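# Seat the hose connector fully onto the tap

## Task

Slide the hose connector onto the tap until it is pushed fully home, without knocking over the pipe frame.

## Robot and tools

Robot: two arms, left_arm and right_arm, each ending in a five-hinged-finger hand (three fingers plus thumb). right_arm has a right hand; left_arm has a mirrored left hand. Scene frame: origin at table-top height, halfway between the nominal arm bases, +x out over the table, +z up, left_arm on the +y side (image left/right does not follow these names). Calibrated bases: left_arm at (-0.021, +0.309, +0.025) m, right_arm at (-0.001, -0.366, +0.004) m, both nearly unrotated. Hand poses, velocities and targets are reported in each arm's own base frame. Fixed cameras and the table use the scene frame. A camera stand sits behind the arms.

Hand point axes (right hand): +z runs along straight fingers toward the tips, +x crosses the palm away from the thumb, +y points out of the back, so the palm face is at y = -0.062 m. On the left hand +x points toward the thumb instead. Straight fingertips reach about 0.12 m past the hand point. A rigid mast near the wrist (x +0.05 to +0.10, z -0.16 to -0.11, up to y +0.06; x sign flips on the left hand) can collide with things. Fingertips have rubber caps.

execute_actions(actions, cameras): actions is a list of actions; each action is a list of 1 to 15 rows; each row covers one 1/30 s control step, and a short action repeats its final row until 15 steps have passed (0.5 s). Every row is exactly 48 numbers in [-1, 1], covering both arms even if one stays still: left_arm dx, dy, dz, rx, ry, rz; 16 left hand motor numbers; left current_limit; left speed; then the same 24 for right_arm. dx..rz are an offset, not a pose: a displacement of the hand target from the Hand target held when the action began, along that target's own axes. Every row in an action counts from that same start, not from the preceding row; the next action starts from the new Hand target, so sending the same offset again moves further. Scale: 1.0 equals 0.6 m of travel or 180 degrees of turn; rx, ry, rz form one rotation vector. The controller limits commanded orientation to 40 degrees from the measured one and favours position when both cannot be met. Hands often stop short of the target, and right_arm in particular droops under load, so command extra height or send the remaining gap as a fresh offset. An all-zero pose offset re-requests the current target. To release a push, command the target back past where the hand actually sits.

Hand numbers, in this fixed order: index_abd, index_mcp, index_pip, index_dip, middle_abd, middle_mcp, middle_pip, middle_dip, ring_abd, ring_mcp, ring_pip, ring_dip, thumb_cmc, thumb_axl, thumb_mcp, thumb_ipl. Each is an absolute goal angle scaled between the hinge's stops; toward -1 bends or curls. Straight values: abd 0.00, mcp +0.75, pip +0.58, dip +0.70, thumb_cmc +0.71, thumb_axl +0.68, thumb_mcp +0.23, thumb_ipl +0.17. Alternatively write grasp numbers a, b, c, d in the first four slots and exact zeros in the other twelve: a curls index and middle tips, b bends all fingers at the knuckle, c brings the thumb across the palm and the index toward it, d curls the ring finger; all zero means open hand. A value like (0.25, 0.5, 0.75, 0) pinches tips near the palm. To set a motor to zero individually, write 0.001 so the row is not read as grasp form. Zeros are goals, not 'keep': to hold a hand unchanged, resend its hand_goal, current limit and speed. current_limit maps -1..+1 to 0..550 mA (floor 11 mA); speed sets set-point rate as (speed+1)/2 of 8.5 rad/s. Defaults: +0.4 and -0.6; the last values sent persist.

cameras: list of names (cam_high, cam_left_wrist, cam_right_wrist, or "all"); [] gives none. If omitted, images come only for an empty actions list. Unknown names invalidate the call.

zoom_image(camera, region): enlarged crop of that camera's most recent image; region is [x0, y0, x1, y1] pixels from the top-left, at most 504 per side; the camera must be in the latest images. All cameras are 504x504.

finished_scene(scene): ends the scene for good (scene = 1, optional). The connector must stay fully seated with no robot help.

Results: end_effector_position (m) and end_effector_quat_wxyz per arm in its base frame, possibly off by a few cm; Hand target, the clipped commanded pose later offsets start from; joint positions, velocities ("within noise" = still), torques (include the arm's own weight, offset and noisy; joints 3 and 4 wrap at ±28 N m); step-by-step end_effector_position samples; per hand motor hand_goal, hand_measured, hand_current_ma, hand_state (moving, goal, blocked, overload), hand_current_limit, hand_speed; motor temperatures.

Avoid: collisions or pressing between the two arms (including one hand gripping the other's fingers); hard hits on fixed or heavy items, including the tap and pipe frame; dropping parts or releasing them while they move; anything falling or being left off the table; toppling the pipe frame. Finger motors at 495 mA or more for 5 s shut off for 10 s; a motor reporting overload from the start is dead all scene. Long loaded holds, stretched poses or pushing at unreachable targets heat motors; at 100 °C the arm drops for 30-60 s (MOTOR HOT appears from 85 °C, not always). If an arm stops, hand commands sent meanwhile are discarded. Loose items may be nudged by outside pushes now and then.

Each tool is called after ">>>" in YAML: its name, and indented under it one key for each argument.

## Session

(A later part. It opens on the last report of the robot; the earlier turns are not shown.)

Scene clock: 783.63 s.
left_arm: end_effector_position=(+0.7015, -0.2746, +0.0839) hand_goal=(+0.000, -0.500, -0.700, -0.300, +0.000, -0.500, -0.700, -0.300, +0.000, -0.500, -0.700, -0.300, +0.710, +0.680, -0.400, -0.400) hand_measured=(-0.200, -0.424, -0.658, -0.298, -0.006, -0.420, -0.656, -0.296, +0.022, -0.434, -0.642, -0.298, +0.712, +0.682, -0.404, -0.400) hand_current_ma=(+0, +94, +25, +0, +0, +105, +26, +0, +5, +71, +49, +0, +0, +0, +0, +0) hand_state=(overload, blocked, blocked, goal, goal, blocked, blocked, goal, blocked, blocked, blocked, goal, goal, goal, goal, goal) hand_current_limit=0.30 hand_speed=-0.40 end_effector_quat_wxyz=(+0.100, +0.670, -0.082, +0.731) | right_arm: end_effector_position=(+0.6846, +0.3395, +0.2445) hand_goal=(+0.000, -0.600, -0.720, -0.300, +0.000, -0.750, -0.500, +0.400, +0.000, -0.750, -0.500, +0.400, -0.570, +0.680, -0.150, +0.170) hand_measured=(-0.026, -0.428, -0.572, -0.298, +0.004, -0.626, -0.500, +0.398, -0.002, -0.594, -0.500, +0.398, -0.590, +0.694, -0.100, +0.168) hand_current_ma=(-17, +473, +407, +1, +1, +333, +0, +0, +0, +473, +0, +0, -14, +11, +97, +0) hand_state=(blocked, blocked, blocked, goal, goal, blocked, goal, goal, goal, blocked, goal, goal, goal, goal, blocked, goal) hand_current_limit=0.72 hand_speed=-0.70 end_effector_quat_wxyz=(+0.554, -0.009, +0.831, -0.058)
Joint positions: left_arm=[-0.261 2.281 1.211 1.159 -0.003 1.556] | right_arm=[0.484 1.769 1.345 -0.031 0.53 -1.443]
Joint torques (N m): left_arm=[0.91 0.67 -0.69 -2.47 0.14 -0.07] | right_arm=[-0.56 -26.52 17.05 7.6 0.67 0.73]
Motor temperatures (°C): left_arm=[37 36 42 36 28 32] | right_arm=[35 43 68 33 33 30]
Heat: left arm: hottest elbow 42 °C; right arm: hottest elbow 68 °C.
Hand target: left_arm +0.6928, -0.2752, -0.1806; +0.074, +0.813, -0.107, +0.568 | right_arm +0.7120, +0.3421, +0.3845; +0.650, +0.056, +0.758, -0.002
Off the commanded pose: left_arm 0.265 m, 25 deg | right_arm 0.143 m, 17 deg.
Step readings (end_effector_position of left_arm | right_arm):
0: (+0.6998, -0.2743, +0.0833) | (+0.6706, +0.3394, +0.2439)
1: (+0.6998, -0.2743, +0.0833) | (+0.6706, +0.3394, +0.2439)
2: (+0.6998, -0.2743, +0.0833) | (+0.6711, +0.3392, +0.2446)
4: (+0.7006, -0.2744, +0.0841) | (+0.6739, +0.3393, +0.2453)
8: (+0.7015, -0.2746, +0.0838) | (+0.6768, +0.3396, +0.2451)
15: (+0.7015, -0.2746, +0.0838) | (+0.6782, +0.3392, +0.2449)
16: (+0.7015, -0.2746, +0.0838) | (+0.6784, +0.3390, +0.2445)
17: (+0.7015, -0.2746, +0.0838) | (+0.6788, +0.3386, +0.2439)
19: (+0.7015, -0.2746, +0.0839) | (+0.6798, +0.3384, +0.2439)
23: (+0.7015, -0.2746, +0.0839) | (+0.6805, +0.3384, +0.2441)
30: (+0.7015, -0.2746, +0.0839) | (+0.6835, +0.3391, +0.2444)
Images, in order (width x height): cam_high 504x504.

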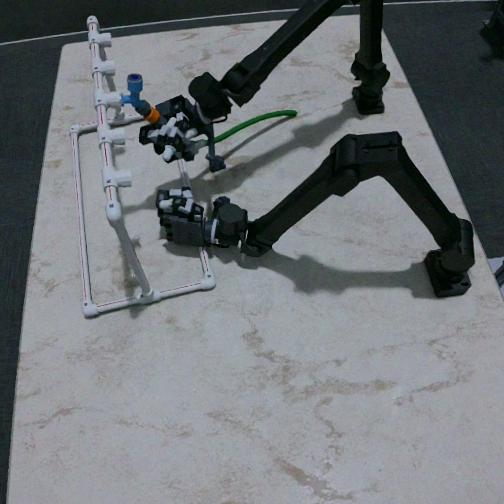

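>>> execute_actions:
  actions:
    - [[0,0,0,0,0,0, 0,-0.5,-0.7,-0.3, 0,-0.5,-0.7,-0.3, 0,-0.5,-0.7,-0.3, 0.71,0.68,-0.4,-0.4, 0.3,-0.4, 0.0769,-0.004,0.004,0.0044,0.0342,0.0007, 0,-0.6,-0.72,-0.3, 0,-0.75,-0.5,0.4, 0,-0.75,-0.5,0.4, -0.57,0.68,-0.15,0.17, 0.72,-0.7]]
    - [[0,0,0,0,0,0, 0,-0.5,-0.7,-0.3, 0,-0.5,-0.7,-0.3, 0,-0.5,-0.7,-0.3, 0.71,0.68,-0.4,-0.4, 0.3,-0.4, 0.0769,-0.004,0.004,0.0044,0.0342,0.0007, 0,-0.6,-0.72,-0.3, 0,-0.75,-0.5,0.4, 0,-0.75,-0.5,0.4, -0.57,0.68,-0.15,0.17, 0.72,-0.7]]
  cameras: ["cam_high","cam_right_wrist"]

>>> zoom_image:
  camera: "cam_high"
  region: [140, 94, 164, 118]

Scene clock: 788.27 s.
left_arm: end_effector_position=(+0.7015, -0.2746, +0.0839) hand_goal=(+0.000, -0.500, -0.700, -0.300, +0.000, -0.500, -0.700, -0.300, +0.000, -0.500, -0.700, -0.300, +0.710, +0.680, -0.400, -0.400) hand_measured=(-0.200, -0.424, -0.658, -0.298, -0.006, -0.420, -0.656, -0.296, +0.022, -0.434, -0.642, -0.298, +0.712, +0.682, -0.404, -0.400) hand_current_ma=(+0, +94, +25, +0, +0, +105, +26, +0, +5, +71, +49, +0, +0, +0, +0, +0) hand_state=(overload, blocked, blocked, goal, goal, blocked, blocked, goal, blocked, blocked, blocked, goal, goal, goal, goal, goal) hand_current_limit=0.30 hand_speed=-0.40 end_effector_quat_wxyz=(+0.100, +0.670, -0.082, +0.731) | right_arm: end_effector_position=(+0.6808, +0.3446, +0.2382) hand_goal=(+0.000, -0.600, -0.720, -0.300, +0.000, -0.750, -0.500, +0.400, +0.000, -0.750, -0.500, +0.400, -0.570, +0.680, -0.150, +0.170) hand_measured=(-0.030, -0.428, -0.572, -0.298, +0.002, -0.626, -0.500, +0.398, -0.002, -0.594, -0.500, +0.398, -0.590, +0.694, -0.100, +0.168) hand_current_ma=(-22, +473, +407, +1, +0, +333, +0, +0, +0, +473, +0, +0, -15, +11, +97, +0) hand_state=(blocked, blocked, blocked, goal, goal, blocked, goal, goal, goal, blocked, goal, goal, blocked, goal, blocked, goal) hand_current_limit=0.72 hand_speed=-0.70 end_effector_quat_wxyz=(+0.537, +0.024, +0.843, -0.033)
Joint positions: left_arm=[-0.261 2.281 1.211 1.159 -0.003 1.556] | right_arm=[0.496 1.774 1.347 -0.081 0.525 -1.33]
Joint torques (N m): left_arm=[0.91 0.67 -0.69 -2.47 0.14 -0.07] | right_arm=[-0.38 -21.01 15.68 2.45 0.58 1.04]
Motor temperatures (°C): left_arm=[37 36 42 36 28 32] | right_arm=[35 44 68 33 33 31]
Heat: left arm: hottest elbow 42 °C; right arm: hottest elbow 68 °C.
Hand target: left_arm +0.6928, -0.2752, -0.1806; +0.074, +0.813, -0.107, +0.568 | right_arm +0.6979, +0.3447, +0.2931; +0.565, +0.066, +0.823, -0.005
Off the commanded pose: left_arm 0.265 m, 25 deg | right_arm 0.058 m, 7 deg.
Step readings (end_effector_position of left_arm | right_arm):
0: (+0.7015, -0.2746, +0.0839) | (+0.6846, +0.3395, +0.2446)
1: (+0.7015, -0.2746, +0.0839) | (+0.6846, +0.3395, +0.2443)
2: (+0.7015, -0.2746, +0.0839) | (+0.6847, +0.3395, +0.2437)
4: (+0.7015, -0.2746, +0.0839) | (+0.6851, +0.3397, +0.2428)
8: (+0.7015, -0.2746, +0.0839) | (+0.6852, +0.3400, +0.2430)
15: (+0.7015, -0.2746, +0.0839) | (+0.6854, +0.3403, +0.2429)
16: (+0.7015, -0.2746, +0.0839) | (+0.6852, +0.3405, +0.2426)
17: (+0.7015, -0.2746, +0.0839) | (+0.6848, +0.3405, +0.2415)
19: (+0.7015, -0.2746, +0.0839) | (+0.6838, +0.3414, +0.2403)
23: (+0.7015, -0.2746, +0.0839) | (+0.6821, +0.3429, +0.2386)
30: (+0.7015, -0.2746, +0.0839) | (+0.6808, +0.3445, +0.2381)
Images, in order (width x height): cam_high 504x504, cam_right_wrist 504x504.

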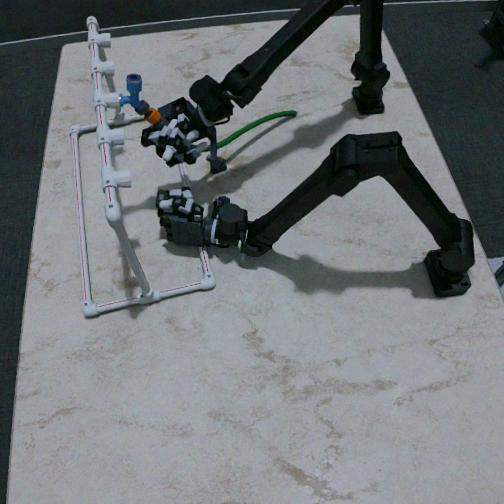

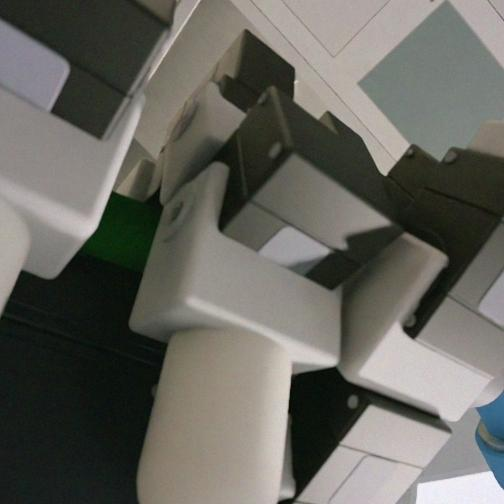

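Scaled by 21.000 from the camera's 504x504 image, which has a finer 720x720 frame.

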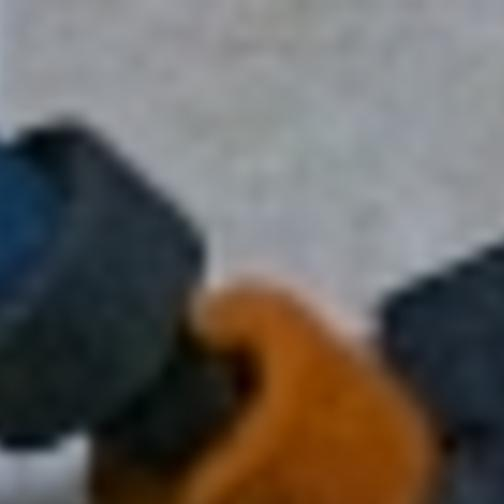

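>>> execute_actions:
  actions:
    - [[0,0,0,0,0,0, 0,-0.5,-0.7,-0.3, 0,-0.5,-0.7,-0.3, 0,-0.5,-0.7,-0.3, 0.71,0.68,-0.4,-0.4, 0.3,-0.4, -0.0865,0.0083,-0.0191,-0.0068,-0.0261,0.0168, 0,-0.6,-0.72,-0.3, 0,-0.75,-0.5,0.4, 0,-0.75,-0.5,0.4, -0.57,0.68,-0.15,0.17, 0.72,-0.7]]
  cameras: ["cam_high"]

>>> zoom_image:
  camera: "cam_high"
  region: [140, 94, 164, 118]

Scene clock: 790.83 s.
left_arm: end_effector_position=(+0.7015, -0.2746, +0.0839) hand_goal=(+0.000, -0.500, -0.700, -0.300, +0.000, -0.500, -0.700, -0.300, +0.000, -0.500, -0.700, -0.300, +0.710, +0.680, -0.400, -0.400) hand_measured=(-0.200, -0.424, -0.658, -0.298, -0.006, -0.420, -0.656, -0.296, +0.022, -0.434, -0.642, -0.298, +0.712, +0.682, -0.404, -0.400) hand_current_ma=(+0, +94, +25, +0, +0, +105, +26, +0, +5, +71, +49, +0, +0, +0, +0, +0) hand_state=(overload, blocked, blocked, goal, goal, blocked, blocked, goal, blocked, blocked, blocked, goal, goal, goal, goal, goal) hand_current_limit=0.30 hand_speed=-0.40 end_effector_quat_wxyz=(+0.100, +0.670, -0.082, +0.731) | right_arm: end_effector_position=(+0.6811, +0.3451, +0.2393) hand_goal=(+0.000, -0.600, -0.720, -0.300, +0.000, -0.750, -0.500, +0.400, +0.000, -0.750, -0.500, +0.400, -0.570, +0.680, -0.150, +0.170) hand_measured=(-0.030, -0.428, -0.572, -0.298, +0.002, -0.626, -0.500, +0.398, -0.002, -0.594, -0.500, +0.398, -0.590, +0.694, -0.100, +0.168) hand_current_ma=(-22, +473, +407, +1, +0, +333, +0, +0, +0, +473, +0, +0, -15, +11, +97, +0) hand_state=(blocked, blocked, blocked, goal, goal, blocked, goal, goal, goal, blocked, goal, goal, blocked, goal, blocked, goal) hand_current_limit=0.72 hand_speed=-0.70 end_effector_quat_wxyz=(+0.537, +0.024, +0.842, -0.032)
Joint positions: left_arm=[-0.261 2.281 1.211 1.159 -0.003 1.556] | right_arm=[0.496 1.774 1.349 -0.082 0.525 -1.33]
Joint torques (N m): left_arm=[0.91 0.73 -0.69 -2.47 0.14 -0.07] | right_arm=[-0.5 -24.35 17.66 4.14 0.5 0.97]
Motor temperatures (°C): left_arm=[37 36 41 36 28 32] | right_arm=[35 44 67 33 33 31]
Heat: left arm: hottest elbow 41 °C; right arm: hottest elbow 67 °C.
Hand target: left_arm +0.6928, -0.2752, -0.1806; +0.074, +0.813, -0.107, +0.568 | right_arm +0.7061, +0.3455, +0.3459; +0.598, +0.082, +0.797, +0.016
Off the commanded pose: left_arm 0.265 m, 25 deg | right_arm 0.110 m, 12 deg.
Step readings (end_effector_position of left_arm | right_arm):
0: (+0.7015, -0.2746, +0.0839) | (+0.6807, +0.3449, +0.2381)
1: (+0.7015, -0.2746, +0.0839) | (+0.6807, +0.3449, +0.2381)
2: (+0.7015, -0.2746, +0.0839) | (+0.6809, +0.3449, +0.2386)
4: (+0.7015, -0.2746, +0.0839) | (+0.6809, +0.3450, +0.2388)
8: (+0.7015, -0.2746, +0.0839) | (+0.6810, +0.3450, +0.2391)
15: (+0.7015, -0.2746, +0.0839) | (+0.6811, +0.3451, +0.2393)
Images, in order (width x height): cam_high 504x504.

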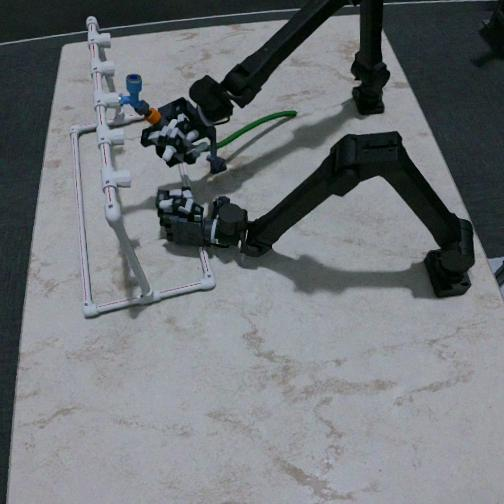

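Scaled by 21.000 from the camera's 504x504 image, which has a finer 720x720 frame.

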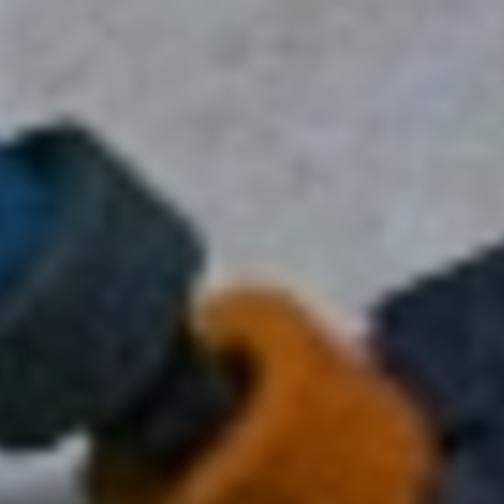

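>>> execute_actions:
  actions:
    - [[0,0,0,0,0,0, 0,-0.5,-0.7,-0.3, 0,-0.5,-0.7,-0.3, 0,-0.5,-0.7,-0.3, 0.71,0.68,-0.4,-0.4, 0.3,-0.4, -0.087,0.0132,-0.0118,-0.0068,-0.0262,0.0167, 0,-0.6,-0.72,-0.3, 0,-0.75,-0.5,0.4, 0,-0.75,-0.5,0.4, -0.57,0.68,-0.15,0.17, 0.72,-0.7]]
  cameras: ["cam_high"]

>>> zoom_image:
  camera: "cam_high"
  region: [140, 94, 164, 118]

Scene clock: 792.10 s.
left_arm: end_effector_position=(+0.7015, -0.2746, +0.0839) hand_goal=(+0.000, -0.500, -0.700, -0.300, +0.000, -0.500, -0.700, -0.300, +0.000, -0.500, -0.700, -0.300, +0.710, +0.680, -0.400, -0.400) hand_measured=(-0.200, -0.424, -0.658, -0.298, -0.006, -0.420, -0.656, -0.296, +0.022, -0.434, -0.642, -0.298, +0.712, +0.682, -0.404, -0.400) hand_current_ma=(+0, +94, +25, +0, +0, +105, +26, +0, +5, +71, +49, +0, +0, +0, +0, +0) hand_state=(overload, blocked, blocked, goal, goal, blocked, blocked, goal, blocked, blocked, blocked, goal, goal, goal, goal, goal) hand_current_limit=0.30 hand_speed=-0.40 end_effector_quat_wxyz=(+0.100, +0.670, -0.082, +0.731) | right_arm: end_effector_position=(+0.6817, +0.3456, +0.2412) hand_goal=(+0.000, -0.600, -0.720, -0.300, +0.000, -0.750, -0.500, +0.400, +0.000, -0.750, -0.500, +0.400, -0.570, +0.680, -0.150, +0.170) hand_measured=(-0.030, -0.428, -0.572, -0.298, +0.002, -0.626, -0.500, +0.398, -0.002, -0.594, -0.500, +0.398, -0.590, +0.694, -0.100, +0.168) hand_current_ma=(-22, +473, +407, +1, +0, +331, +0, +0, +0, +473, +0, +0, -15, +11, +97, +0) hand_state=(blocked, blocked, blocked, goal, goal, blocked, goal, goal, goal, blocked, goal, goal, blocked, goal, blocked, goal) hand_current_limit=0.72 hand_speed=-0.70 end_effector_quat_wxyz=(+0.540, +0.025, +0.841, -0.030)
Joint positions: left_arm=[-0.261 2.281 1.211 1.159 -0.003 1.556] | right_arm=[0.496 1.774 1.35 -0.077 0.524 -1.33]
Joint torques (N m): left_arm=[0.91 0.73 -0.69 -2.48 0.14 -0.07] | right_arm=[-1.03 -27.52 19.52 5.7 0.48 0.98]
Motor temperatures (°C): left_arm=[37 36 41 36 28 32] | right_arm=[35 44 68 33 33 31]
Heat: left arm: hottest elbow 41 °C; right arm: hottest elbow 68 °C.
Hand target: left_arm +0.6928, -0.2752, -0.1806; +0.074, +0.813, -0.107, +0.568 | right_arm +0.7143, +0.3460, +0.3986; +0.631, +0.097, +0.769, +0.036
Off the commanded pose: left_arm 0.265 m, 25 deg | right_arm 0.161 m, 17 deg.
Step readings (end_effector_position of left_arm | right_arm):
0: (+0.7015, -0.2746, +0.0839) | (+0.6811, +0.3451, +0.2393)
1: (+0.7015, -0.2746, +0.0839) | (+0.6811, +0.3451, +0.2393)
2: (+0.7015, -0.2746, +0.0839) | (+0.6812, +0.3451, +0.2395)
4: (+0.7015, -0.2746, +0.0839) | (+0.6814, +0.3454, +0.2402)
8: (+0.7015, -0.2746, +0.0839) | (+0.6816, +0.3456, +0.2409)
15: (+0.7015, -0.2746, +0.0839) | (+0.6817, +0.3456, +0.2412)
Images, in order (width x height): cam_high 504x504.

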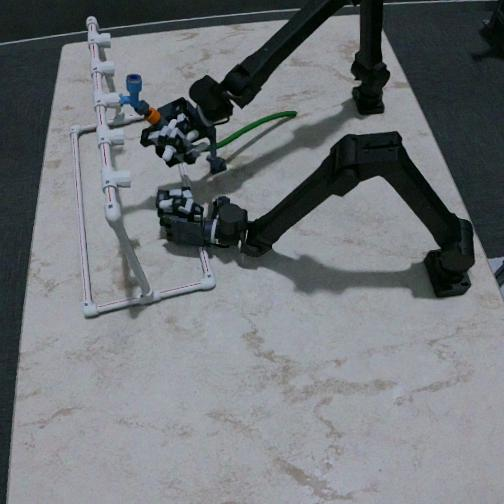

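Scaled by 21.000 from the camera's 504x504 image, which has a finer 720x720 frame.

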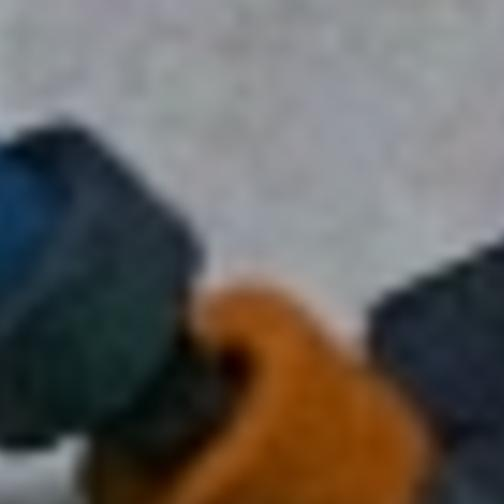

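>>> execute_actions:
  actions:
    - [[0,0,0,0,0,0, 0,-0.5,-0.7,-0.3, 0,-0.5,-0.7,-0.3, 0,-0.5,-0.7,-0.3, 0.71,0.68,-0.4,-0.4, 0.3,-0.4, -0.087,0.018,-0.0042,-0.0068,-0.0261,0.0168, 0,-0.6,-0.72,-0.3, 0,-0.75,-0.5,0.4, 0,-0.75,-0.5,0.4, -0.57,0.68,-0.15,0.17, 0.72,-0.7]]
  cameras: ["cam_high"]

>>> zoom_image:
  camera: "cam_high"
  region: [140, 94, 164, 118]

Scene clock: 793.40 s.
left_arm: end_effector_position=(+0.7015, -0.2745, +0.0839) hand_goal=(+0.000, -0.500, -0.700, -0.300, +0.000, -0.500, -0.700, -0.300, +0.000, -0.500, -0.700, -0.300, +0.710, +0.680, -0.400, -0.400) hand_measured=(-0.200, -0.424, -0.658, -0.298, -0.006, -0.420, -0.656, -0.296, +0.022, -0.434, -0.642, -0.298, +0.712, +0.682, -0.404, -0.400) hand_current_ma=(+0, +94, +25, +0, +0, +105, +26, +0, +5, +71, +49, +0, +0, +0, +0, +0) hand_state=(overload, blocked, blocked, goal, goal, blocked, blocked, goal, blocked, blocked, blocked, goal, goal, goal, goal, goal) hand_current_limit=0.30 hand_speed=-0.40 end_effector_quat_wxyz=(+0.100, +0.670, -0.081, +0.731) | right_arm: end_effector_position=(+0.6829, +0.3464, +0.2480) hand_goal=(+0.000, -0.600, -0.720, -0.300, +0.000, -0.750, -0.500, +0.400, +0.000, -0.750, -0.500, +0.400, -0.570, +0.680, -0.150, +0.170) hand_measured=(-0.030, -0.428, -0.572, -0.298, +0.002, -0.628, -0.500, +0.398, -0.002, -0.594, -0.500, +0.398, -0.590, +0.694, -0.100, +0.168) hand_current_ma=(-22, +473, +407, +1, +0, +325, +0, +0, +0, +473, +0, +0, -15, +11, +97, +0) hand_state=(blocked, blocked, blocked, goal, goal, blocked, goal, goal, goal, blocked, goal, goal, blocked, goal, blocked, goal) hand_current_limit=0.72 hand_speed=-0.70 end_effector_quat_wxyz=(+0.547, +0.027, +0.836, -0.024)
Joint positions: left_arm=[-0.261 2.281 1.211 1.159 -0.003 1.556] | right_arm=[0.495 1.772 1.35 -0.057 0.519 -1.33]
Joint torques (N m): left_arm=[0.97 0.73 -0.68 -2.47 0.15 -0.07] | right_arm=[-1.26 -29.98 21.65 6.78 0.62 1]
Motor temperatures (°C): left_arm=[37 36 41 36 28 32] | right_arm=[35 44 68 33 33 31]
Heat: left arm: hottest elbow 41 °C; right arm: hottest elbow 68 °C.
Hand target: left_arm +0.6928, -0.2751, -0.1806; +0.073, +0.813, -0.107, +0.568 | right_arm +0.7227, +0.3463, +0.4515; +0.662, +0.112, +0.739, +0.057
Off the commanded pose: left_arm 0.265 m, 25 deg | right_arm 0.207 m, 22 deg.
Step readings (end_effector_position of left_arm | right_arm):
0: (+0.7015, -0.2746, +0.0839) | (+0.6817, +0.3456, +0.2412)
1: (+0.7015, -0.2746, +0.0839) | (+0.6817, +0.3457, +0.2414)
2: (+0.7015, -0.2746, +0.0839) | (+0.6820, +0.3456, +0.2424)
4: (+0.7015, -0.2746, +0.0839) | (+0.6828, +0.3461, +0.2454)
8: (+0.7015, -0.2745, +0.0839) | (+0.6829, +0.3464, +0.2480)
15: (+0.7015, -0.2745, +0.0839) | (+0.6829, +0.3464, +0.2480)
Images, in order (width x height): cam_high 504x504.

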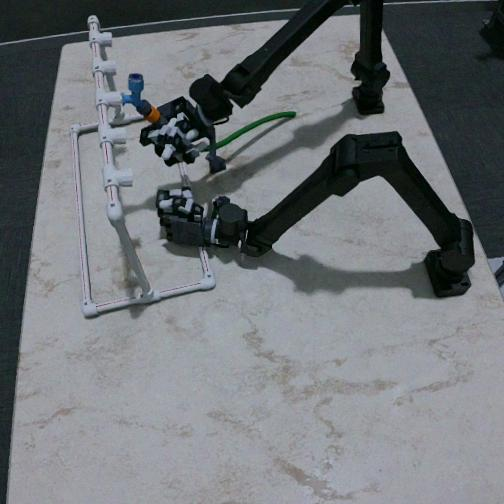

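Scaled by 21.000 from the camera's 504x504 image, which has a finer 720x720 frame.

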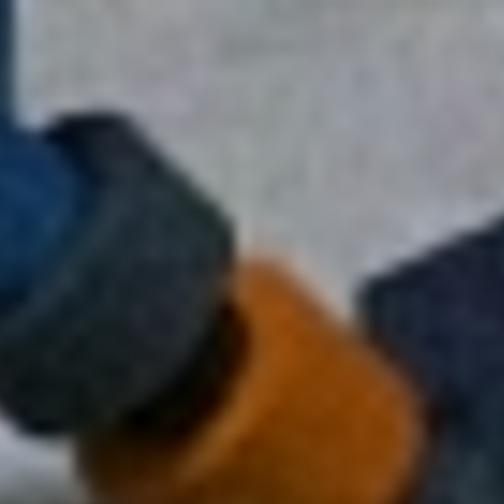

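>>> execute_actions:
  actions:
    - [[0,0,0,0,0,0, 0,-0.5,-0.7,-0.3, 0,-0.5,-0.7,-0.3, 0,-0.5,-0.7,-0.3, 0.71,0.68,-0.4,-0.4, 0.3,-0.4, -0.086,0.0223,0.0033,-0.0068,-0.0261,0.0168, 0,-0.6,-0.72,-0.3, 0,-0.75,-0.5,0.4, 0,-0.75,-0.5,0.4, -0.57,0.68,-0.15,0.17, 0.72,-0.7]]
  cameras: ["cam_high"]

>>> zoom_image:
  camera: "cam_high"
  region: [140, 94, 164, 118]

Scene clock: 794.83 s.
left_arm: end_effector_position=(+0.7015, -0.2745, +0.0839) hand_goal=(+0.000, -0.500, -0.700, -0.300, +0.000, -0.500, -0.700, -0.300, +0.000, -0.500, -0.700, -0.300, +0.710, +0.680, -0.400, -0.400) hand_measured=(-0.200, -0.424, -0.658, -0.298, -0.006, -0.420, -0.656, -0.296, +0.022, -0.434, -0.642, -0.298, +0.712, +0.682, -0.404, -0.400) hand_current_ma=(+0, +94, +25, +0, +0, +105, +26, +0, +5, +71, +49, +0, +0, +0, +0, +0) hand_state=(overload, blocked, blocked, goal, goal, blocked, blocked, goal, blocked, blocked, blocked, goal, goal, goal, goal, goal) hand_current_limit=0.30 hand_speed=-0.40 end_effector_quat_wxyz=(+0.100, +0.670, -0.081, +0.731) | right_arm: end_effector_position=(+0.6837, +0.3468, +0.2505) hand_goal=(+0.000, -0.600, -0.720, -0.300, +0.000, -0.750, -0.500, +0.400, +0.000, -0.750, -0.500, +0.400, -0.570, +0.680, -0.150, +0.170) hand_measured=(-0.030, -0.428, -0.572, -0.298, +0.002, -0.628, -0.500, +0.398, -0.002, -0.594, -0.500, +0.398, -0.590, +0.694, -0.100, +0.168) hand_current_ma=(-22, +473, +407, +1, +0, +322, +0, +0, +0, +473, +0, +0, -15, +11, +97, +0) hand_state=(blocked, blocked, blocked, goal, goal, blocked, goal, goal, goal, blocked, goal, goal, blocked, goal, blocked, goal) hand_current_limit=0.72 hand_speed=-0.70 end_effector_quat_wxyz=(+0.551, +0.026, +0.834, -0.021)
Joint positions: left_arm=[-0.261 2.281 1.211 1.159 -0.003 1.556] | right_arm=[0.493 1.772 1.35 -0.046 0.513 -1.335]
Joint torques (N m): left_arm=[0.91 0.73 -0.68 -2.45 0.14 -0.07] | right_arm=[-1.44 -32.73 23.53 8.2 0.7 1.06]
Motor temperatures (°C): left_arm=[37 36 41 36 28 32] | right_arm=[35 44 69 33 33 31]
Heat: left arm: hottest elbow 41 °C; right arm: hottest elbow 69 °C.
Hand target: left_arm +0.6928, -0.2751, -0.1806; +0.073, +0.813, -0.107, +0.568 | right_arm +0.7310, +0.3468, +0.5041; +0.691, +0.126, +0.708, +0.078
Off the commanded pose: left_arm 0.265 m, 25 deg | right_arm 0.258 m, 27 deg.
Step readings (end_effector_position of left_arm | right_arm):
0: (+0.7015, -0.2745, +0.0839) | (+0.6829, +0.3464, +0.2480)
1: (+0.7015, -0.2745, +0.0839) | (+0.6829, +0.3464, +0.2481)
2: (+0.7015, -0.2745, +0.0839) | (+0.6831, +0.3466, +0.2490)
4: (+0.7015, -0.2745, +0.0839) | (+0.6834, +0.3468, +0.2499)
8: (+0.7015, -0.2745, +0.0839) | (+0.6836, +0.3468, +0.2504)
15: (+0.7015, -0.2745, +0.0839) | (+0.6837, +0.3467, +0.2505)
Images, in order (width x height): cam_high 504x504.

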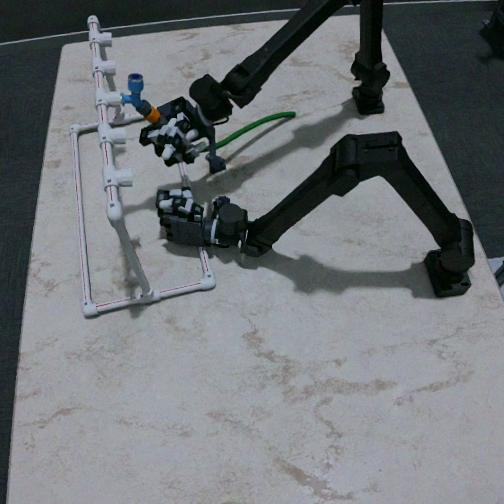

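Scaled by 21.000 from the camera's 504x504 image, which has a finer 720x720 frame.

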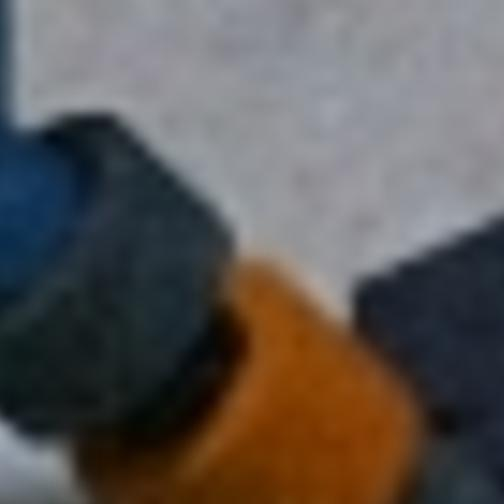

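>>> execute_actions:
  actions:
    - [[0,0,0,0,0,0, 0,-0.5,-0.7,-0.3, 0,-0.5,-0.7,-0.3, 0,-0.5,-0.7,-0.3, 0.71,0.68,-0.4,-0.4, 0.3,-0.4, -0.0842,0.0268,0.0108,-0.0034,-0.0131,0.0084, 0,-0.6,-0.72,-0.3, 0,-0.75,-0.5,0.4, 0,-0.75,-0.5,0.4, -0.57,0.68,-0.15,0.17, 0.72,-0.7]]
  cameras: ["cam_high","cam_left_wrist"]

>>> zoom_image:
  camera: "cam_high"
  region: [140, 94, 164, 118]

Scene clock: 796.30 s.
left_arm: end_effector_position=(+0.7015, -0.2745, +0.0839) hand_goal=(+0.000, -0.500, -0.700, -0.300, +0.000, -0.500, -0.700, -0.300, +0.000, -0.500, -0.700, -0.300, +0.710, +0.680, -0.400, -0.400) hand_measured=(-0.200, -0.424, -0.658, -0.298, -0.006, -0.420, -0.656, -0.296, +0.022, -0.434, -0.642, -0.298, +0.712, +0.682, -0.404, -0.400) hand_current_ma=(+0, +94, +25, +0, +0, +105, +26, +0, +5, +71, +49, +0, +0, +0, +0, +0) hand_state=(overload, blocked, blocked, goal, goal, blocked, blocked, goal, blocked, blocked, blocked, goal, goal, goal, goal, goal) hand_current_limit=0.30 hand_speed=-0.40 end_effector_quat_wxyz=(+0.100, +0.670, -0.081, +0.731) | right_arm: end_effector_position=(+0.6836, +0.3469, +0.2508) hand_goal=(+0.000, -0.600, -0.720, -0.300, +0.000, -0.750, -0.500, +0.400, +0.000, -0.750, -0.500, +0.400, -0.570, +0.680, -0.150, +0.170) hand_measured=(-0.030, -0.428, -0.572, -0.298, +0.002, -0.628, -0.500, +0.398, -0.002, -0.594, -0.500, +0.398, -0.590, +0.694, -0.100, +0.168) hand_current_ma=(-22, +473, +407, +1, +0, +322, +0, +0, +0, +473, +0, +0, -15, +11, +97, +0) hand_state=(blocked, blocked, blocked, goal, goal, blocked, goal, goal, goal, blocked, goal, goal, blocked, goal, blocked, goal) hand_current_limit=0.72 hand_speed=-0.70 end_effector_quat_wxyz=(+0.551, +0.024, +0.834, -0.020)
Joint positions: left_arm=[-0.261 2.281 1.211 1.159 -0.003 1.556] | right_arm=[0.492 1.771 1.35 -0.046 0.508 -1.338]
Joint torques (N m): left_arm=[0.91 0.73 -0.68 -2.45 0.14 -0.07] | right_arm=[-1.73 -35.78 27.18 7.15 0.73 1.09]
Motor temperatures (°C): left_arm=[37 36 41 36 28 32] | right_arm=[35 44 70 33 33 31]
Heat: left arm: hottest elbow 41 °C; right arm: hottest elbow 70 °C.
Hand target: left_arm +0.6928, -0.2751, -0.1806; +0.073, +0.813, -0.107, +0.568 | right_arm +0.7391, +0.3474, +0.5570; +0.705, +0.133, +0.691, +0.088
Off the commanded pose: left_arm 0.265 m, 25 deg | right_arm 0.311 m, 30 deg.
Step readings (end_effector_position of left_arm | right_arm):
0: (+0.7015, -0.2745, +0.0839) | (+0.6837, +0.3468, +0.2505)
1: (+0.7015, -0.2745, +0.0839) | (+0.6837, +0.3468, +0.2505)
2: (+0.7015, -0.2745, +0.0839) | (+0.6837, +0.3469, +0.2505)
4: (+0.7015, -0.2745, +0.0839) | (+0.6836, +0.3470, +0.2505)
8: (+0.7015, -0.2745, +0.0839) | (+0.6837, +0.3467, +0.2506)
15: (+0.7015, -0.2745, +0.0839) | (+0.6836, +0.3469, +0.2508)
Images, in order (width x height): cam_high 504x504, cam_left_wrist 504x504.

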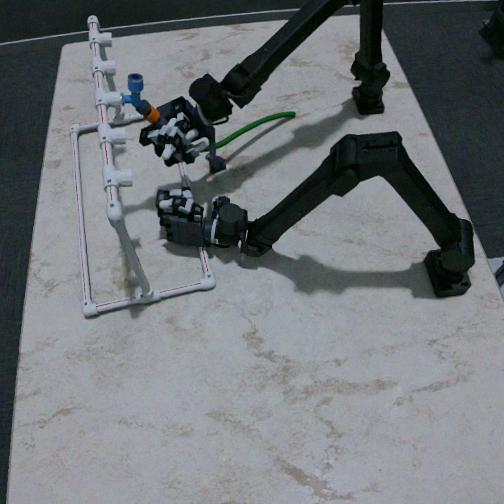

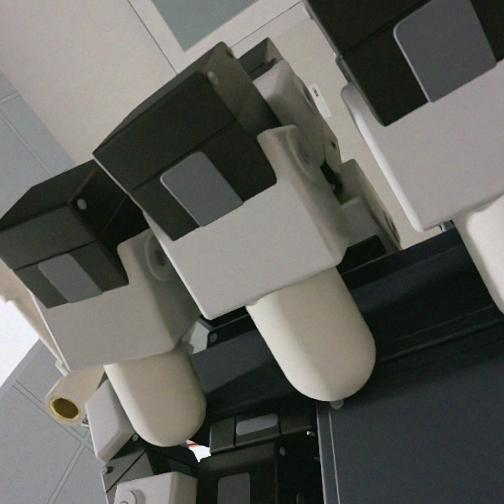

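Scaled by 21.000 from the camera's 504x504 image, which has a finer 720x720 frame.

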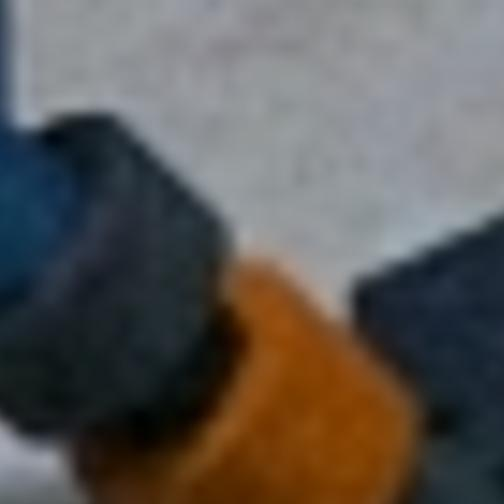

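>>> execute_actions:
  actions:
    - [[-0.047,0,0.0173,0,0,0, 0,-0.5,-0.7,-0.3, 0,-0.5,-0.7,-0.3, 0,-0.5,-0.7,-0.3, 0.71,0.68,-0.4,-0.4, 0.3,-0.4, -0.0842,0.0268,0.0108,-0.0034,-0.0131,0.0084, 0,-0.6,-0.72,-0.3, 0,-0.75,-0.5,0.4, 0,-0.75,-0.5,0.4, -0.57,0.68,-0.15,0.17, 0.72,-0.7]]
  cameras: ["cam_high"]

>>> zoom_image:
  camera: "cam_high"
  region: [140, 94, 164, 118]

Scene clock: 797.40 s.
left_arm: end_effector_position=(+0.7012, -0.2755, +0.0847) hand_goal=(+0.000, -0.500, -0.700, -0.300, +0.000, -0.500, -0.700, -0.300, +0.000, -0.500, -0.700, -0.300, +0.710, +0.680, -0.400, -0.400) hand_measured=(-0.200, -0.424, -0.658, -0.298, -0.006, -0.420, -0.656, -0.296, +0.022, -0.434, -0.642, -0.298, +0.712, +0.682, -0.404, -0.400) hand_current_ma=(+0, +94, +25, +0, +0, +105, +26, +0, +5, +71, +49, +0, +0, +0, +0, +0) hand_state=(overload, blocked, blocked, goal, goal, blocked, blocked, goal, blocked, blocked, blocked, goal, goal, goal, goal, goal) hand_current_limit=0.30 hand_speed=-0.40 end_effector_quat_wxyz=(+0.101, +0.662, -0.083, +0.738) | right_arm: end_effector_position=(+0.6831, +0.3456, +0.2525) hand_goal=(+0.000, -0.600, -0.720, -0.300, +0.000, -0.750, -0.500, +0.400, +0.000, -0.750, -0.500, +0.400, -0.570, +0.680, -0.150, +0.170) hand_measured=(-0.030, -0.428, -0.572, -0.298, +0.002, -0.628, -0.500, +0.398, -0.002, -0.594, -0.500, +0.398, -0.590, +0.694, -0.100, +0.168) hand_current_ma=(-22, +473, +407, +1, +0, +322, +0, +0, +0, +473, +0, +0, -15, +11, +97, +0) hand_state=(blocked, blocked, blocked, goal, goal, blocked, goal, goal, goal, blocked, goal, goal, blocked, goal, blocked, goal) hand_current_limit=0.72 hand_speed=-0.70 end_effector_quat_wxyz=(+0.550, +0.021, +0.835, -0.019)
Joint positions: left_arm=[-0.261 2.292 1.217 1.183 -0.001 1.559] | right_arm=[0.489 1.766 1.35 -0.051 0.501 -1.343]
Joint torques (N m): left_arm=[0.97 4.37 -1.02 -1.55 0.08 -0.1] | right_arm=[-1.79 -38.89 -25.58 6.31 0.81 1.18]
Motor temperatures (°C): left_arm=[37 36 40 36 28 32] | right_arm=[35 44 71 33 33 31]
Heat: left arm: hottest elbow 40 °C; right arm: hottest elbow 71 °C.
Hand target: left_arm +0.6929, -0.2753, -0.2106; +0.074, +0.813, -0.107, +0.568 | right_arm +0.7451, +0.3465, +0.6101; +0.718, +0.141, +0.674, +0.099
Off the commanded pose: left_arm 0.295 m, 26 deg | right_arm 0.363 m, 33 deg.
Step readings (end_effector_position of left_arm | right_arm):
0: (+0.7015, -0.2745, +0.0839) | (+0.6836, +0.3469, +0.2508)
1: (+0.7015, -0.2745, +0.0839) | (+0.6837, +0.3467, +0.2508)
2: (+0.7015, -0.2745, +0.0836) | (+0.6835, +0.3468, +0.2516)
4: (+0.7015, -0.2745, +0.0835) | (+0.6834, +0.3467, +0.2520)
8: (+0.7016, -0.2751, +0.0840) | (+0.6836, +0.3457, +0.2522)
15: (+0.7012, -0.2755, +0.0844) | (+0.6832, +0.3456, +0.2523)
Images, in order (width x height): cam_high 504x504.

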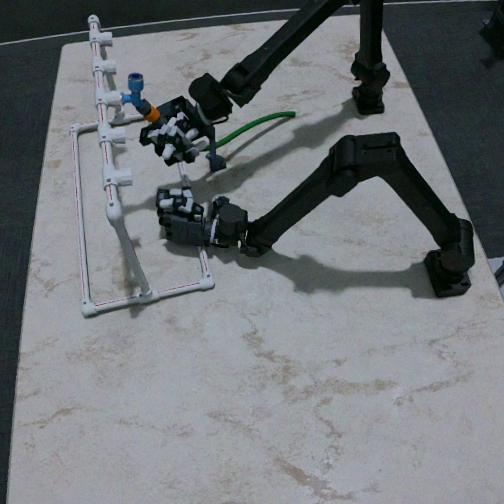

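Scaled by 21.000 from the camera's 504x504 image, which has a finer 720x720 frame.

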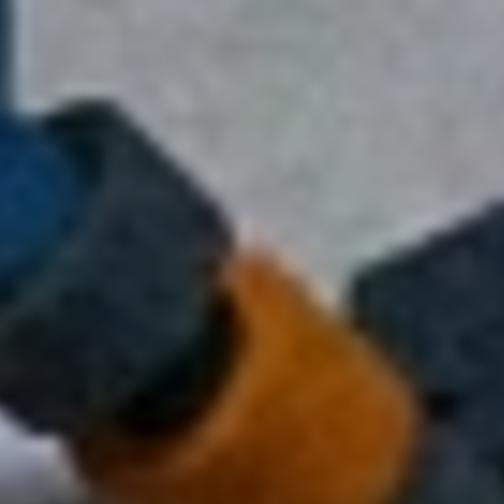

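>>> execute_actions:
  actions:
    - [[0,0,0,0,0,0, 0,-0.5,-0.7,-0.3, 0,-0.5,-0.7,-0.3, 0,-0.5,-0.7,-0.3, 0.71,0.68,-0.4,-0.4, 0.3,-0.4, 0,0,0,0,0,0, 0,-0.6,-0.72,-0.3, 0,-0.75,-0.5,0.4, 0,-0.75,-0.5,0.4, -0.57,0.68,0.33,0.17, 0.72,-0.4]]
  cameras: ["cam_high","cam_right_wrist"]

>>> zoom_image:
  camera: "cam_right_wrist"
  region: [354, 275, 504, 425]

>>> zoom_image:
  camera: "cam_high"
  region: [140, 94, 164, 118]

Scene clock: 798.93 s.
left_arm: end_effector_position=(+0.7012, -0.2755, +0.0843) hand_goal=(+0.000, -0.500, -0.700, -0.300, +0.000, -0.500, -0.700, -0.300, +0.000, -0.500, -0.700, -0.300, +0.710, +0.680, -0.400, -0.400) hand_measured=(-0.200, -0.424, -0.658, -0.298, -0.006, -0.420, -0.656, -0.296, +0.022, -0.434, -0.642, -0.298, +0.712, +0.682, -0.404, -0.400) hand_current_ma=(+0, +94, +25, +0, +0, +105, +26, +0, +5, +71, +49, +0, +0, +0, +0, +0) hand_state=(overload, blocked, blocked, goal, goal, blocked, blocked, goal, blocked, blocked, blocked, goal, goal, goal, goal, goal) hand_current_limit=0.30 hand_speed=-0.40 end_effector_quat_wxyz=(+0.101, +0.663, -0.083, +0.738) | right_arm: end_effector_position=(+0.6832, +0.3454, +0.2528) hand_goal=(+0.000, -0.600, -0.720, -0.300, +0.000, -0.750, -0.500, +0.400, +0.000, -0.750, -0.500, +0.400, -0.570, +0.680, +0.330, +0.170) hand_measured=(-0.008, -0.420, -0.572, -0.278, +0.002, -0.630, -0.500, +0.398, -0.002, -0.594, -0.500, +0.398, -0.584, +0.686, +0.312, +0.168) hand_current_ma=(-2, +473, +407, +17, +0, +313, +0, +0, +0, +473, +0, +0, -7, +3, -18, +0) hand_state=(goal, blocked, blocked, blocked, goal, blocked, goal, goal, goal, blocked, goal, goal, goal, goal, goal, goal) hand_current_limit=0.72 hand_speed=-0.40 end_effector_quat_wxyz=(+0.550, +0.021, +0.835, -0.019)
Joint positions: left_arm=[-0.261 2.292 1.217 1.183 -0.001 1.559] | right_arm=[0.488 1.766 1.35 -0.051 0.5 -1.343]
Joint torques (N m): left_arm=[0.97 4.37 -1.05 -1.66 0.06 -0.1] | right_arm=[-1.79 -38.83 -25.58 6.28 0.83 1.18]
Motor temperatures (°C): left_arm=[37 36 40 36 28 32] | right_arm=[35 44 73 33 33 31]
Heat: left arm: hottest elbow 40 °C; right arm: hottest elbow 73 °C.
Hand target: left_arm +0.6928, -0.2752, -0.2109; +0.073, +0.813, -0.107, +0.568 | right_arm +0.7451, +0.3466, +0.6101; +0.718, +0.141, +0.674, +0.099
Off the commanded pose: left_arm 0.295 m, 26 deg | right_arm 0.363 m, 33 deg.
Step readings (end_effector_position of left_arm | right_arm):
0: (+0.7012, -0.2755, +0.0847) | (+0.6831, +0.3456, +0.2525)
1: (+0.7012, -0.2755, +0.0847) | (+0.6831, +0.3456, +0.2525)
2: (+0.7012, -0.2755, +0.0847) | (+0.6831, +0.3456, +0.2525)
4: (+0.7012, -0.2755, +0.0846) | (+0.6831, +0.3456, +0.2525)
8: (+0.7012, -0.2755, +0.0843) | (+0.6832, +0.3454, +0.2525)
15: (+0.7012, -0.2755, +0.0843) | (+0.6832, +0.3454, +0.2528)
Images, in order (width x height): cam_high 504x504, cam_right_wrist 504x504.

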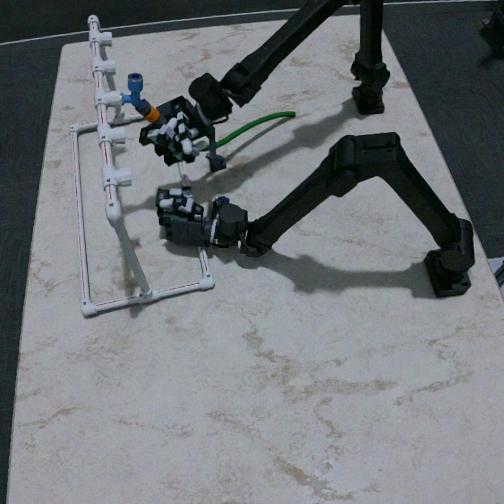

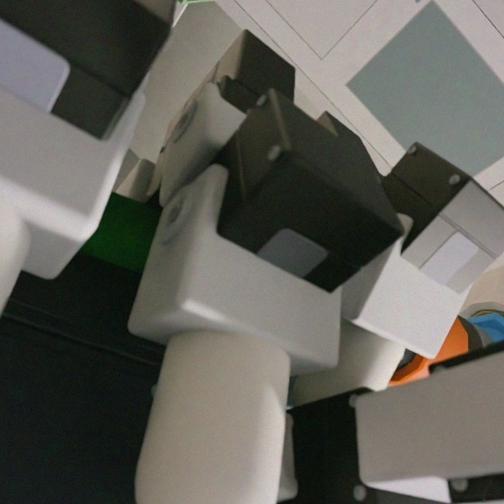

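Scaled by 3.360 from the camera's 504x504 image, which has a finer 720x720 frame.

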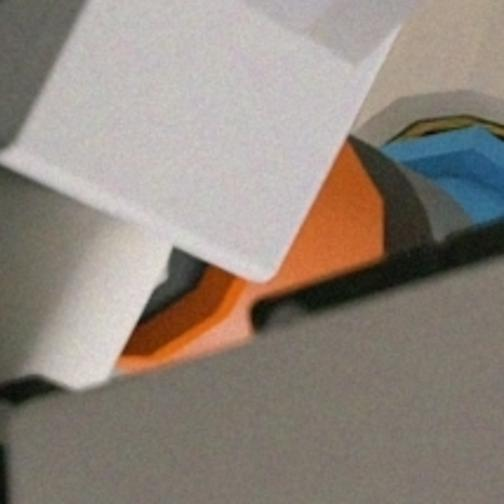

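Scaled by 21.000 from the camera's 504x504 image, which has a finer 720x720 frame.

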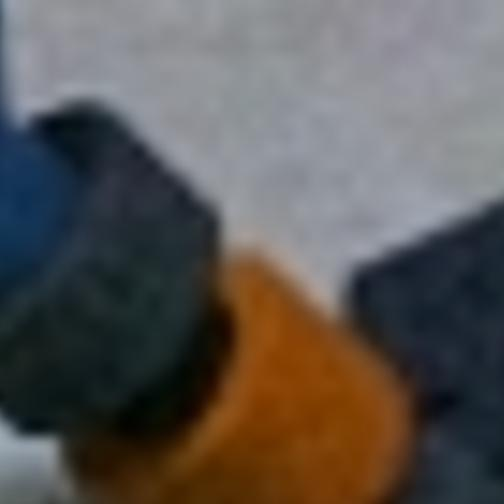

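>>> execute_actions:
  actions:
    - [[0,0,0,0,0,0, 0,-0.5,-0.7,-0.3, 0,-0.5,-0.7,-0.3, 0,-0.5,-0.7,-0.3, 0.71,0.68,-0.4,-0.4, 0.3,-0.4, 0.12,-0.044,-0.025,0.0085,0.0325,-0.021, 0,-0.6,-0.72,-0.3, 0,-0.75,-0.5,0.4, 0,-0.75,-0.5,0.4, -0.57,0.68,0.33,0.17, 0.72,-0.4],[0,0,0,0,0,0, 0,-0.5,-0.7,-0.3, 0,-0.5,-0.7,-0.3, 0,-0.5,-0.7,-0.3, 0.71,0.68,-0.4,-0.4, 0.3,-0.4, 0.12,-0.044,-0.025,0.0085,0.0325,-0.021, 0,-0.6,-0.72,-0.3, 0,-0.75,-0.5,0.4, 0,-0.75,-0.5,0.4, -0.57,0.68,0.33,0.17, 0.72,-0.4],[0,0,0,0,0,0, 0,-0.5,-0.7,-0.3, 0,-0.5,-0.7,-0.3, 0,-0.5,-0.7,-0.3, 0.71,0.68,-0.4,-0.4, 0.3,-0.4, 0.12,-0.044,-0.025,0.0085,0.0325,-0.021, 0,-0.6,-0.72,-0.3, 0,-0.75,-0.5,0.4, 0,-0.75,-0.5,0.4, -0.57,0.68,0.33,0.17, 0.72,-0.4],[0,0,0,0,0,0, 0,-0.5,-0.7,-0.3, 0,-0.5,-0.7,-0.3, 0,-0.5,-0.7,-0.3, 0.71,0.68,-0.4,-0.4, 0.3,-0.4, 0.12,-0.044,-0.025,0.0085,0.0325,-0.021, 0,-0.6,-0.72,-0.3, 0,-0.75,-0.5,0.4, 0,-0.75,-0.5,0.4, -0.57,0.68,0.33,0.17, 0.72,-0.4],[0,0,0,0,0,0, 0,-0.5,-0.7,-0.3, 0,-0.5,-0.7,-0.3, 0,-0.5,-0.7,-0.3, 0.71,0.68,-0.4,-0.4, 0.3,-0.4, 0.2377,-0.0878,-0.0505,0.0169,0.065,-0.042, 0,-0.6,-0.72,-0.3, 0,-0.75,-0.5,0.4, 0,-0.75,-0.5,0.4, -0.57,0.68,0.33,0.17, 0.72,-0.4]]
  cameras: ["cam_high","cam_right_wrist"]

>>> zoom_image:
  camera: "cam_right_wrist"
  region: [444, 296, 504, 356]

>>> zoom_image:
  camera: "cam_high"
  region: [140, 94, 164, 118]

Scene clock: 801.30 s.
left_arm: end_effector_position=(+0.7012, -0.2755, +0.0843) hand_goal=(+0.000, -0.500, -0.700, -0.300, +0.000, -0.500, -0.700, -0.300, +0.000, -0.500, -0.700, -0.300, +0.710, +0.680, -0.400, -0.400) hand_measured=(-0.200, -0.424, -0.658, -0.298, -0.006, -0.420, -0.656, -0.296, +0.022, -0.434, -0.642, -0.298, +0.712, +0.682, -0.404, -0.400) hand_current_ma=(+0, +94, +25, +0, +0, +105, +26, +0, +5, +71, +49, +0, +0, +0, +0, +0) hand_state=(overload, blocked, blocked, goal, goal, blocked, blocked, goal, blocked, blocked, blocked, goal, goal, goal, goal, goal) hand_current_limit=0.30 hand_speed=-0.40 end_effector_quat_wxyz=(+0.101, +0.663, -0.083, +0.738) | right_arm: end_effector_position=(+0.6822, +0.3441, +0.2478) hand_goal=(+0.000, -0.600, -0.720, -0.300, +0.000, -0.750, -0.500, +0.400, +0.000, -0.750, -0.500, +0.400, -0.570, +0.680, +0.330, +0.170) hand_measured=(-0.008, -0.420, -0.572, -0.278, +0.000, -0.630, -0.500, +0.398, -0.002, -0.594, -0.500, +0.398, -0.582, +0.686, +0.312, +0.168) hand_current_ma=(-2, +473, +407, +17, +0, +313, +0, +0, +0, +473, +0, +0, -6, +3, -18, +0) hand_state=(goal, blocked, blocked, blocked, goal, blocked, goal, goal, goal, blocked, goal, goal, goal, goal, goal, goal) hand_current_limit=0.72 hand_speed=-0.40 end_effector_quat_wxyz=(+0.539, +0.018, +0.842, -0.027)
Joint positions: left_arm=[-0.261 2.292 1.217 1.183 -0.001 1.56] | right_arm=[0.488 1.766 1.359 -0.091 0.504 -1.343]
Joint torques (N m): left_arm=[0.97 4.37 -1.02 -1.66 0.06 -0.11] | right_arm=[-0.97 -30.39 23.64 4.38 1.03 1.13]
Motor temperatures (°C): left_arm=[37 36 40 36 28 32] | right_arm=[35 44 76 33 33 31]
Heat: left arm: hottest elbow 40 °C; right arm: hottest elbow 76 °C.
Hand target: left_arm +0.6928, -0.2752, -0.2108; +0.073, +0.813, -0.107, +0.568 | right_arm +0.7226, +0.3463, +0.4565; +0.647, +0.104, +0.754, +0.047
Off the commanded pose: left_arm 0.295 m, 26 deg | right_arm 0.213 m, 21 deg.
Step readings (end_effector_position of left_arm | right_arm):
0: (+0.7012, -0.2755, +0.0843) | (+0.6832, +0.3454, +0.2528)
1: (+0.7012, -0.2755, +0.0843) | (+0.6831, +0.3454, +0.2526)
2: (+0.7012, -0.2755, +0.0843) | (+0.6829, +0.3453, +0.2518)
4: (+0.7012, -0.2755, +0.0843) | (+0.6827, +0.3452, +0.2511)
8: (+0.7012, -0.2755, +0.0843) | (+0.6824, +0.3445, +0.2489)
15: (+0.7012, -0.2755, +0.0843) | (+0.6822, +0.3441, +0.2478)
Images, in order (width x height): cam_high 504x504, cam_right_wrist 504x504.

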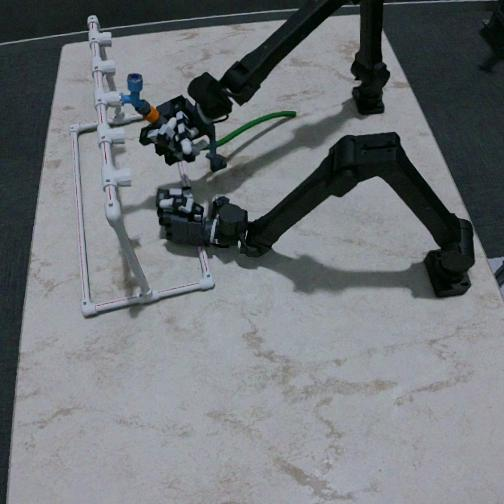

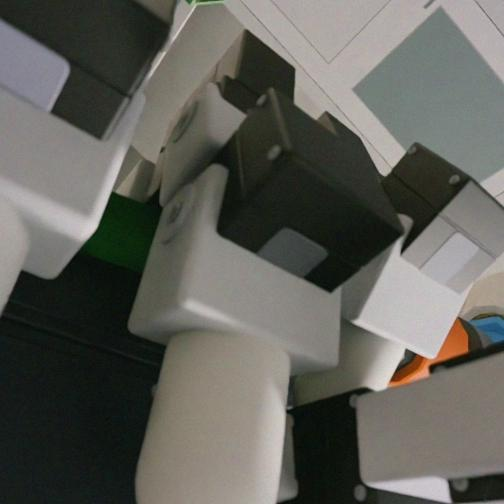

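Scaled by 8.400 from the camera's 504x504 image, which has a finer 720x720 frame.

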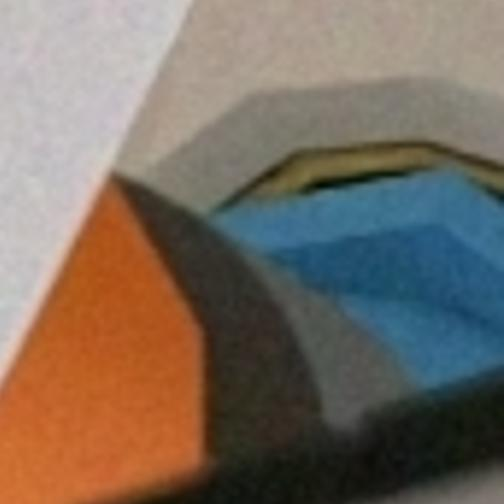

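Scaled by 21.000 from the camera's 504x504 image, which has a finer 720x720 frame.

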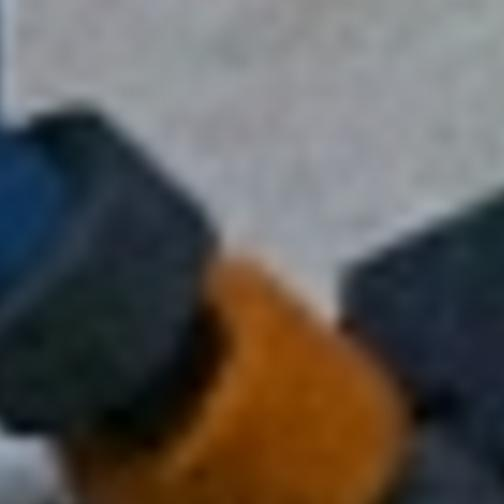

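>>> execute_actions:
  actions:
    - [[0,0,0,0,0,0, 0,-0.5,-0.7,-0.3, 0,-0.5,-0.7,-0.3, 0,-0.5,-0.7,-0.3, 0.71,0.68,-0.4,-0.4, 0.3,-0.4, 0.12,-0.044,-0.025,0.0085,0.0325,-0.021, 0,-0.6,-0.72,-0.3, 0,-0.75,-0.5,0.4, 0,-0.75,-0.5,0.4, -0.57,0.68,0.33,0.17, 0.72,-0.4],[0,0,0,0,0,0, 0,-0.5,-0.7,-0.3, 0,-0.5,-0.7,-0.3, 0,-0.5,-0.7,-0.3, 0.71,0.68,-0.4,-0.4, 0.3,-0.4, 0.12,-0.044,-0.025,0.0085,0.0325,-0.021, 0,-0.6,-0.72,-0.3, 0,-0.75,-0.5,0.4, 0,-0.75,-0.5,0.4, -0.57,0.68,0.33,0.17, 0.72,-0.4],[0,0,0,0,0,0, 0,-0.5,-0.7,-0.3, 0,-0.5,-0.7,-0.3, 0,-0.5,-0.7,-0.3, 0.71,0.68,-0.4,-0.4, 0.3,-0.4, 0.12,-0.044,-0.025,0.0085,0.0325,-0.021, 0,-0.6,-0.72,-0.3, 0,-0.75,-0.5,0.4, 0,-0.75,-0.5,0.4, -0.57,0.68,0.33,0.17, 0.72,-0.4],[0,0,0,0,0,0, 0,-0.5,-0.7,-0.3, 0,-0.5,-0.7,-0.3, 0,-0.5,-0.7,-0.3, 0.71,0.68,-0.4,-0.4, 0.3,-0.4, 0.12,-0.044,-0.025,0.0085,0.0325,-0.021, 0,-0.6,-0.72,-0.3, 0,-0.75,-0.5,0.4, 0,-0.75,-0.5,0.4, -0.57,0.68,0.33,0.17, 0.72,-0.4],[0,0,0,0,0,0, 0,-0.5,-0.7,-0.3, 0,-0.5,-0.7,-0.3, 0,-0.5,-0.7,-0.3, 0.71,0.68,-0.4,-0.4, 0.3,-0.4, 0.26,-0.03,0.01,0.0169,0.065,-0.042, 0,-0.6,-0.72,-0.3, 0,-0.75,-0.5,0.4, 0,-0.75,-0.5,0.4, -0.57,0.68,0.33,0.17, 0.72,-0.4]]
  cameras: []

Scene clock: 803.27 s.
left_arm: end_effector_position=(+0.7015, -0.2756, +0.0844) hand_goal=(+0.000, -0.500, -0.700, -0.300, +0.000, -0.500, -0.700, -0.300, +0.000, -0.500, -0.700, -0.300, +0.710, +0.680, -0.400, -0.400) hand_measured=(-0.200, -0.424, -0.658, -0.298, -0.006, -0.420, -0.656, -0.296, +0.022, -0.434, -0.642, -0.298, +0.712, +0.682, -0.404, -0.400) hand_current_ma=(+0, +94, +25, +0, +0, +105, +26, +0, +5, +71, +49, +0, +0, +0, +0, +0) hand_state=(overload, blocked, blocked, goal, goal, blocked, blocked, goal, blocked, blocked, blocked, goal, goal, goal, goal, goal) hand_current_limit=0.30 hand_speed=-0.40 end_effector_quat_wxyz=(+0.100, +0.662, -0.083, +0.738) | right_arm: end_effector_position=(+0.6844, +0.3480, +0.2425) hand_goal=(+0.000, -0.600, -0.720, -0.300, +0.000, -0.750, -0.500, +0.400, +0.000, -0.750, -0.500, +0.400, -0.570, +0.680, +0.330, +0.170) hand_measured=(-0.016, -0.420, -0.572, -0.278, -0.004, -0.630, -0.500, +0.398, -0.002, -0.594, -0.500, +0.398, -0.580, +0.686, +0.312, +0.168) hand_current_ma=(-7, +473, +407, +17, -1, +312, +0, +0, +0, +473, +0, +0, -4, +3, -18, +0) hand_state=(goal, blocked, blocked, blocked, goal, blocked, goal, goal, goal, blocked, goal, goal, goal, goal, goal, goal) hand_current_limit=0.72 hand_speed=-0.40 end_effector_quat_wxyz=(+0.532, +0.030, +0.845, -0.038)
Joint positions: left_arm=[-0.261 2.292 1.218 1.183 -0.001 1.561] | right_arm=[0.503 1.782 1.379 -0.126 0.544 -1.314]
Joint torques (N m): left_arm=[0.91 4.31 -1.09 -1.66 0.05 -0.12] | right_arm=[0.67 -19.96 17.55 2.89 0.53 0.91]
Motor temperatures (°C): left_arm=[37 36 40 36 28 32] | right_arm=[35 44 75 33 34 31]
Heat: left arm: hottest elbow 40 °C; right arm: hottest elbow 75 °C.
Hand target: left_arm +0.6928, -0.2753, -0.2107; +0.074, +0.813, -0.107, +0.568 | right_arm +0.7047, +0.3625, +0.3012; +0.565, +0.066, +0.822, -0.005
Off the commanded pose: left_arm 0.295 m, 26 deg | right_arm 0.064 m, 7 deg.
Step readings (end_effector_position of left_arm | right_arm):
0: (+0.7012, -0.2755, +0.0843) | (+0.6822, +0.3441, +0.2478)
1: (+0.7012, -0.2755, +0.0843) | (+0.6822, +0.3440, +0.2477)
2: (+0.7012, -0.2755, +0.0843) | (+0.6820, +0.3440, +0.2471)
4: (+0.7012, -0.2755, +0.0843) | (+0.6817, +0.3437, +0.2463)
8: (+0.7012, -0.2755, +0.0843) | (+0.6809, +0.3429, +0.2439)
15: (+0.7014, -0.2756, +0.0843) | (+0.6832, +0.3475, +0.2428)
No camera images: "cameras" was empty.


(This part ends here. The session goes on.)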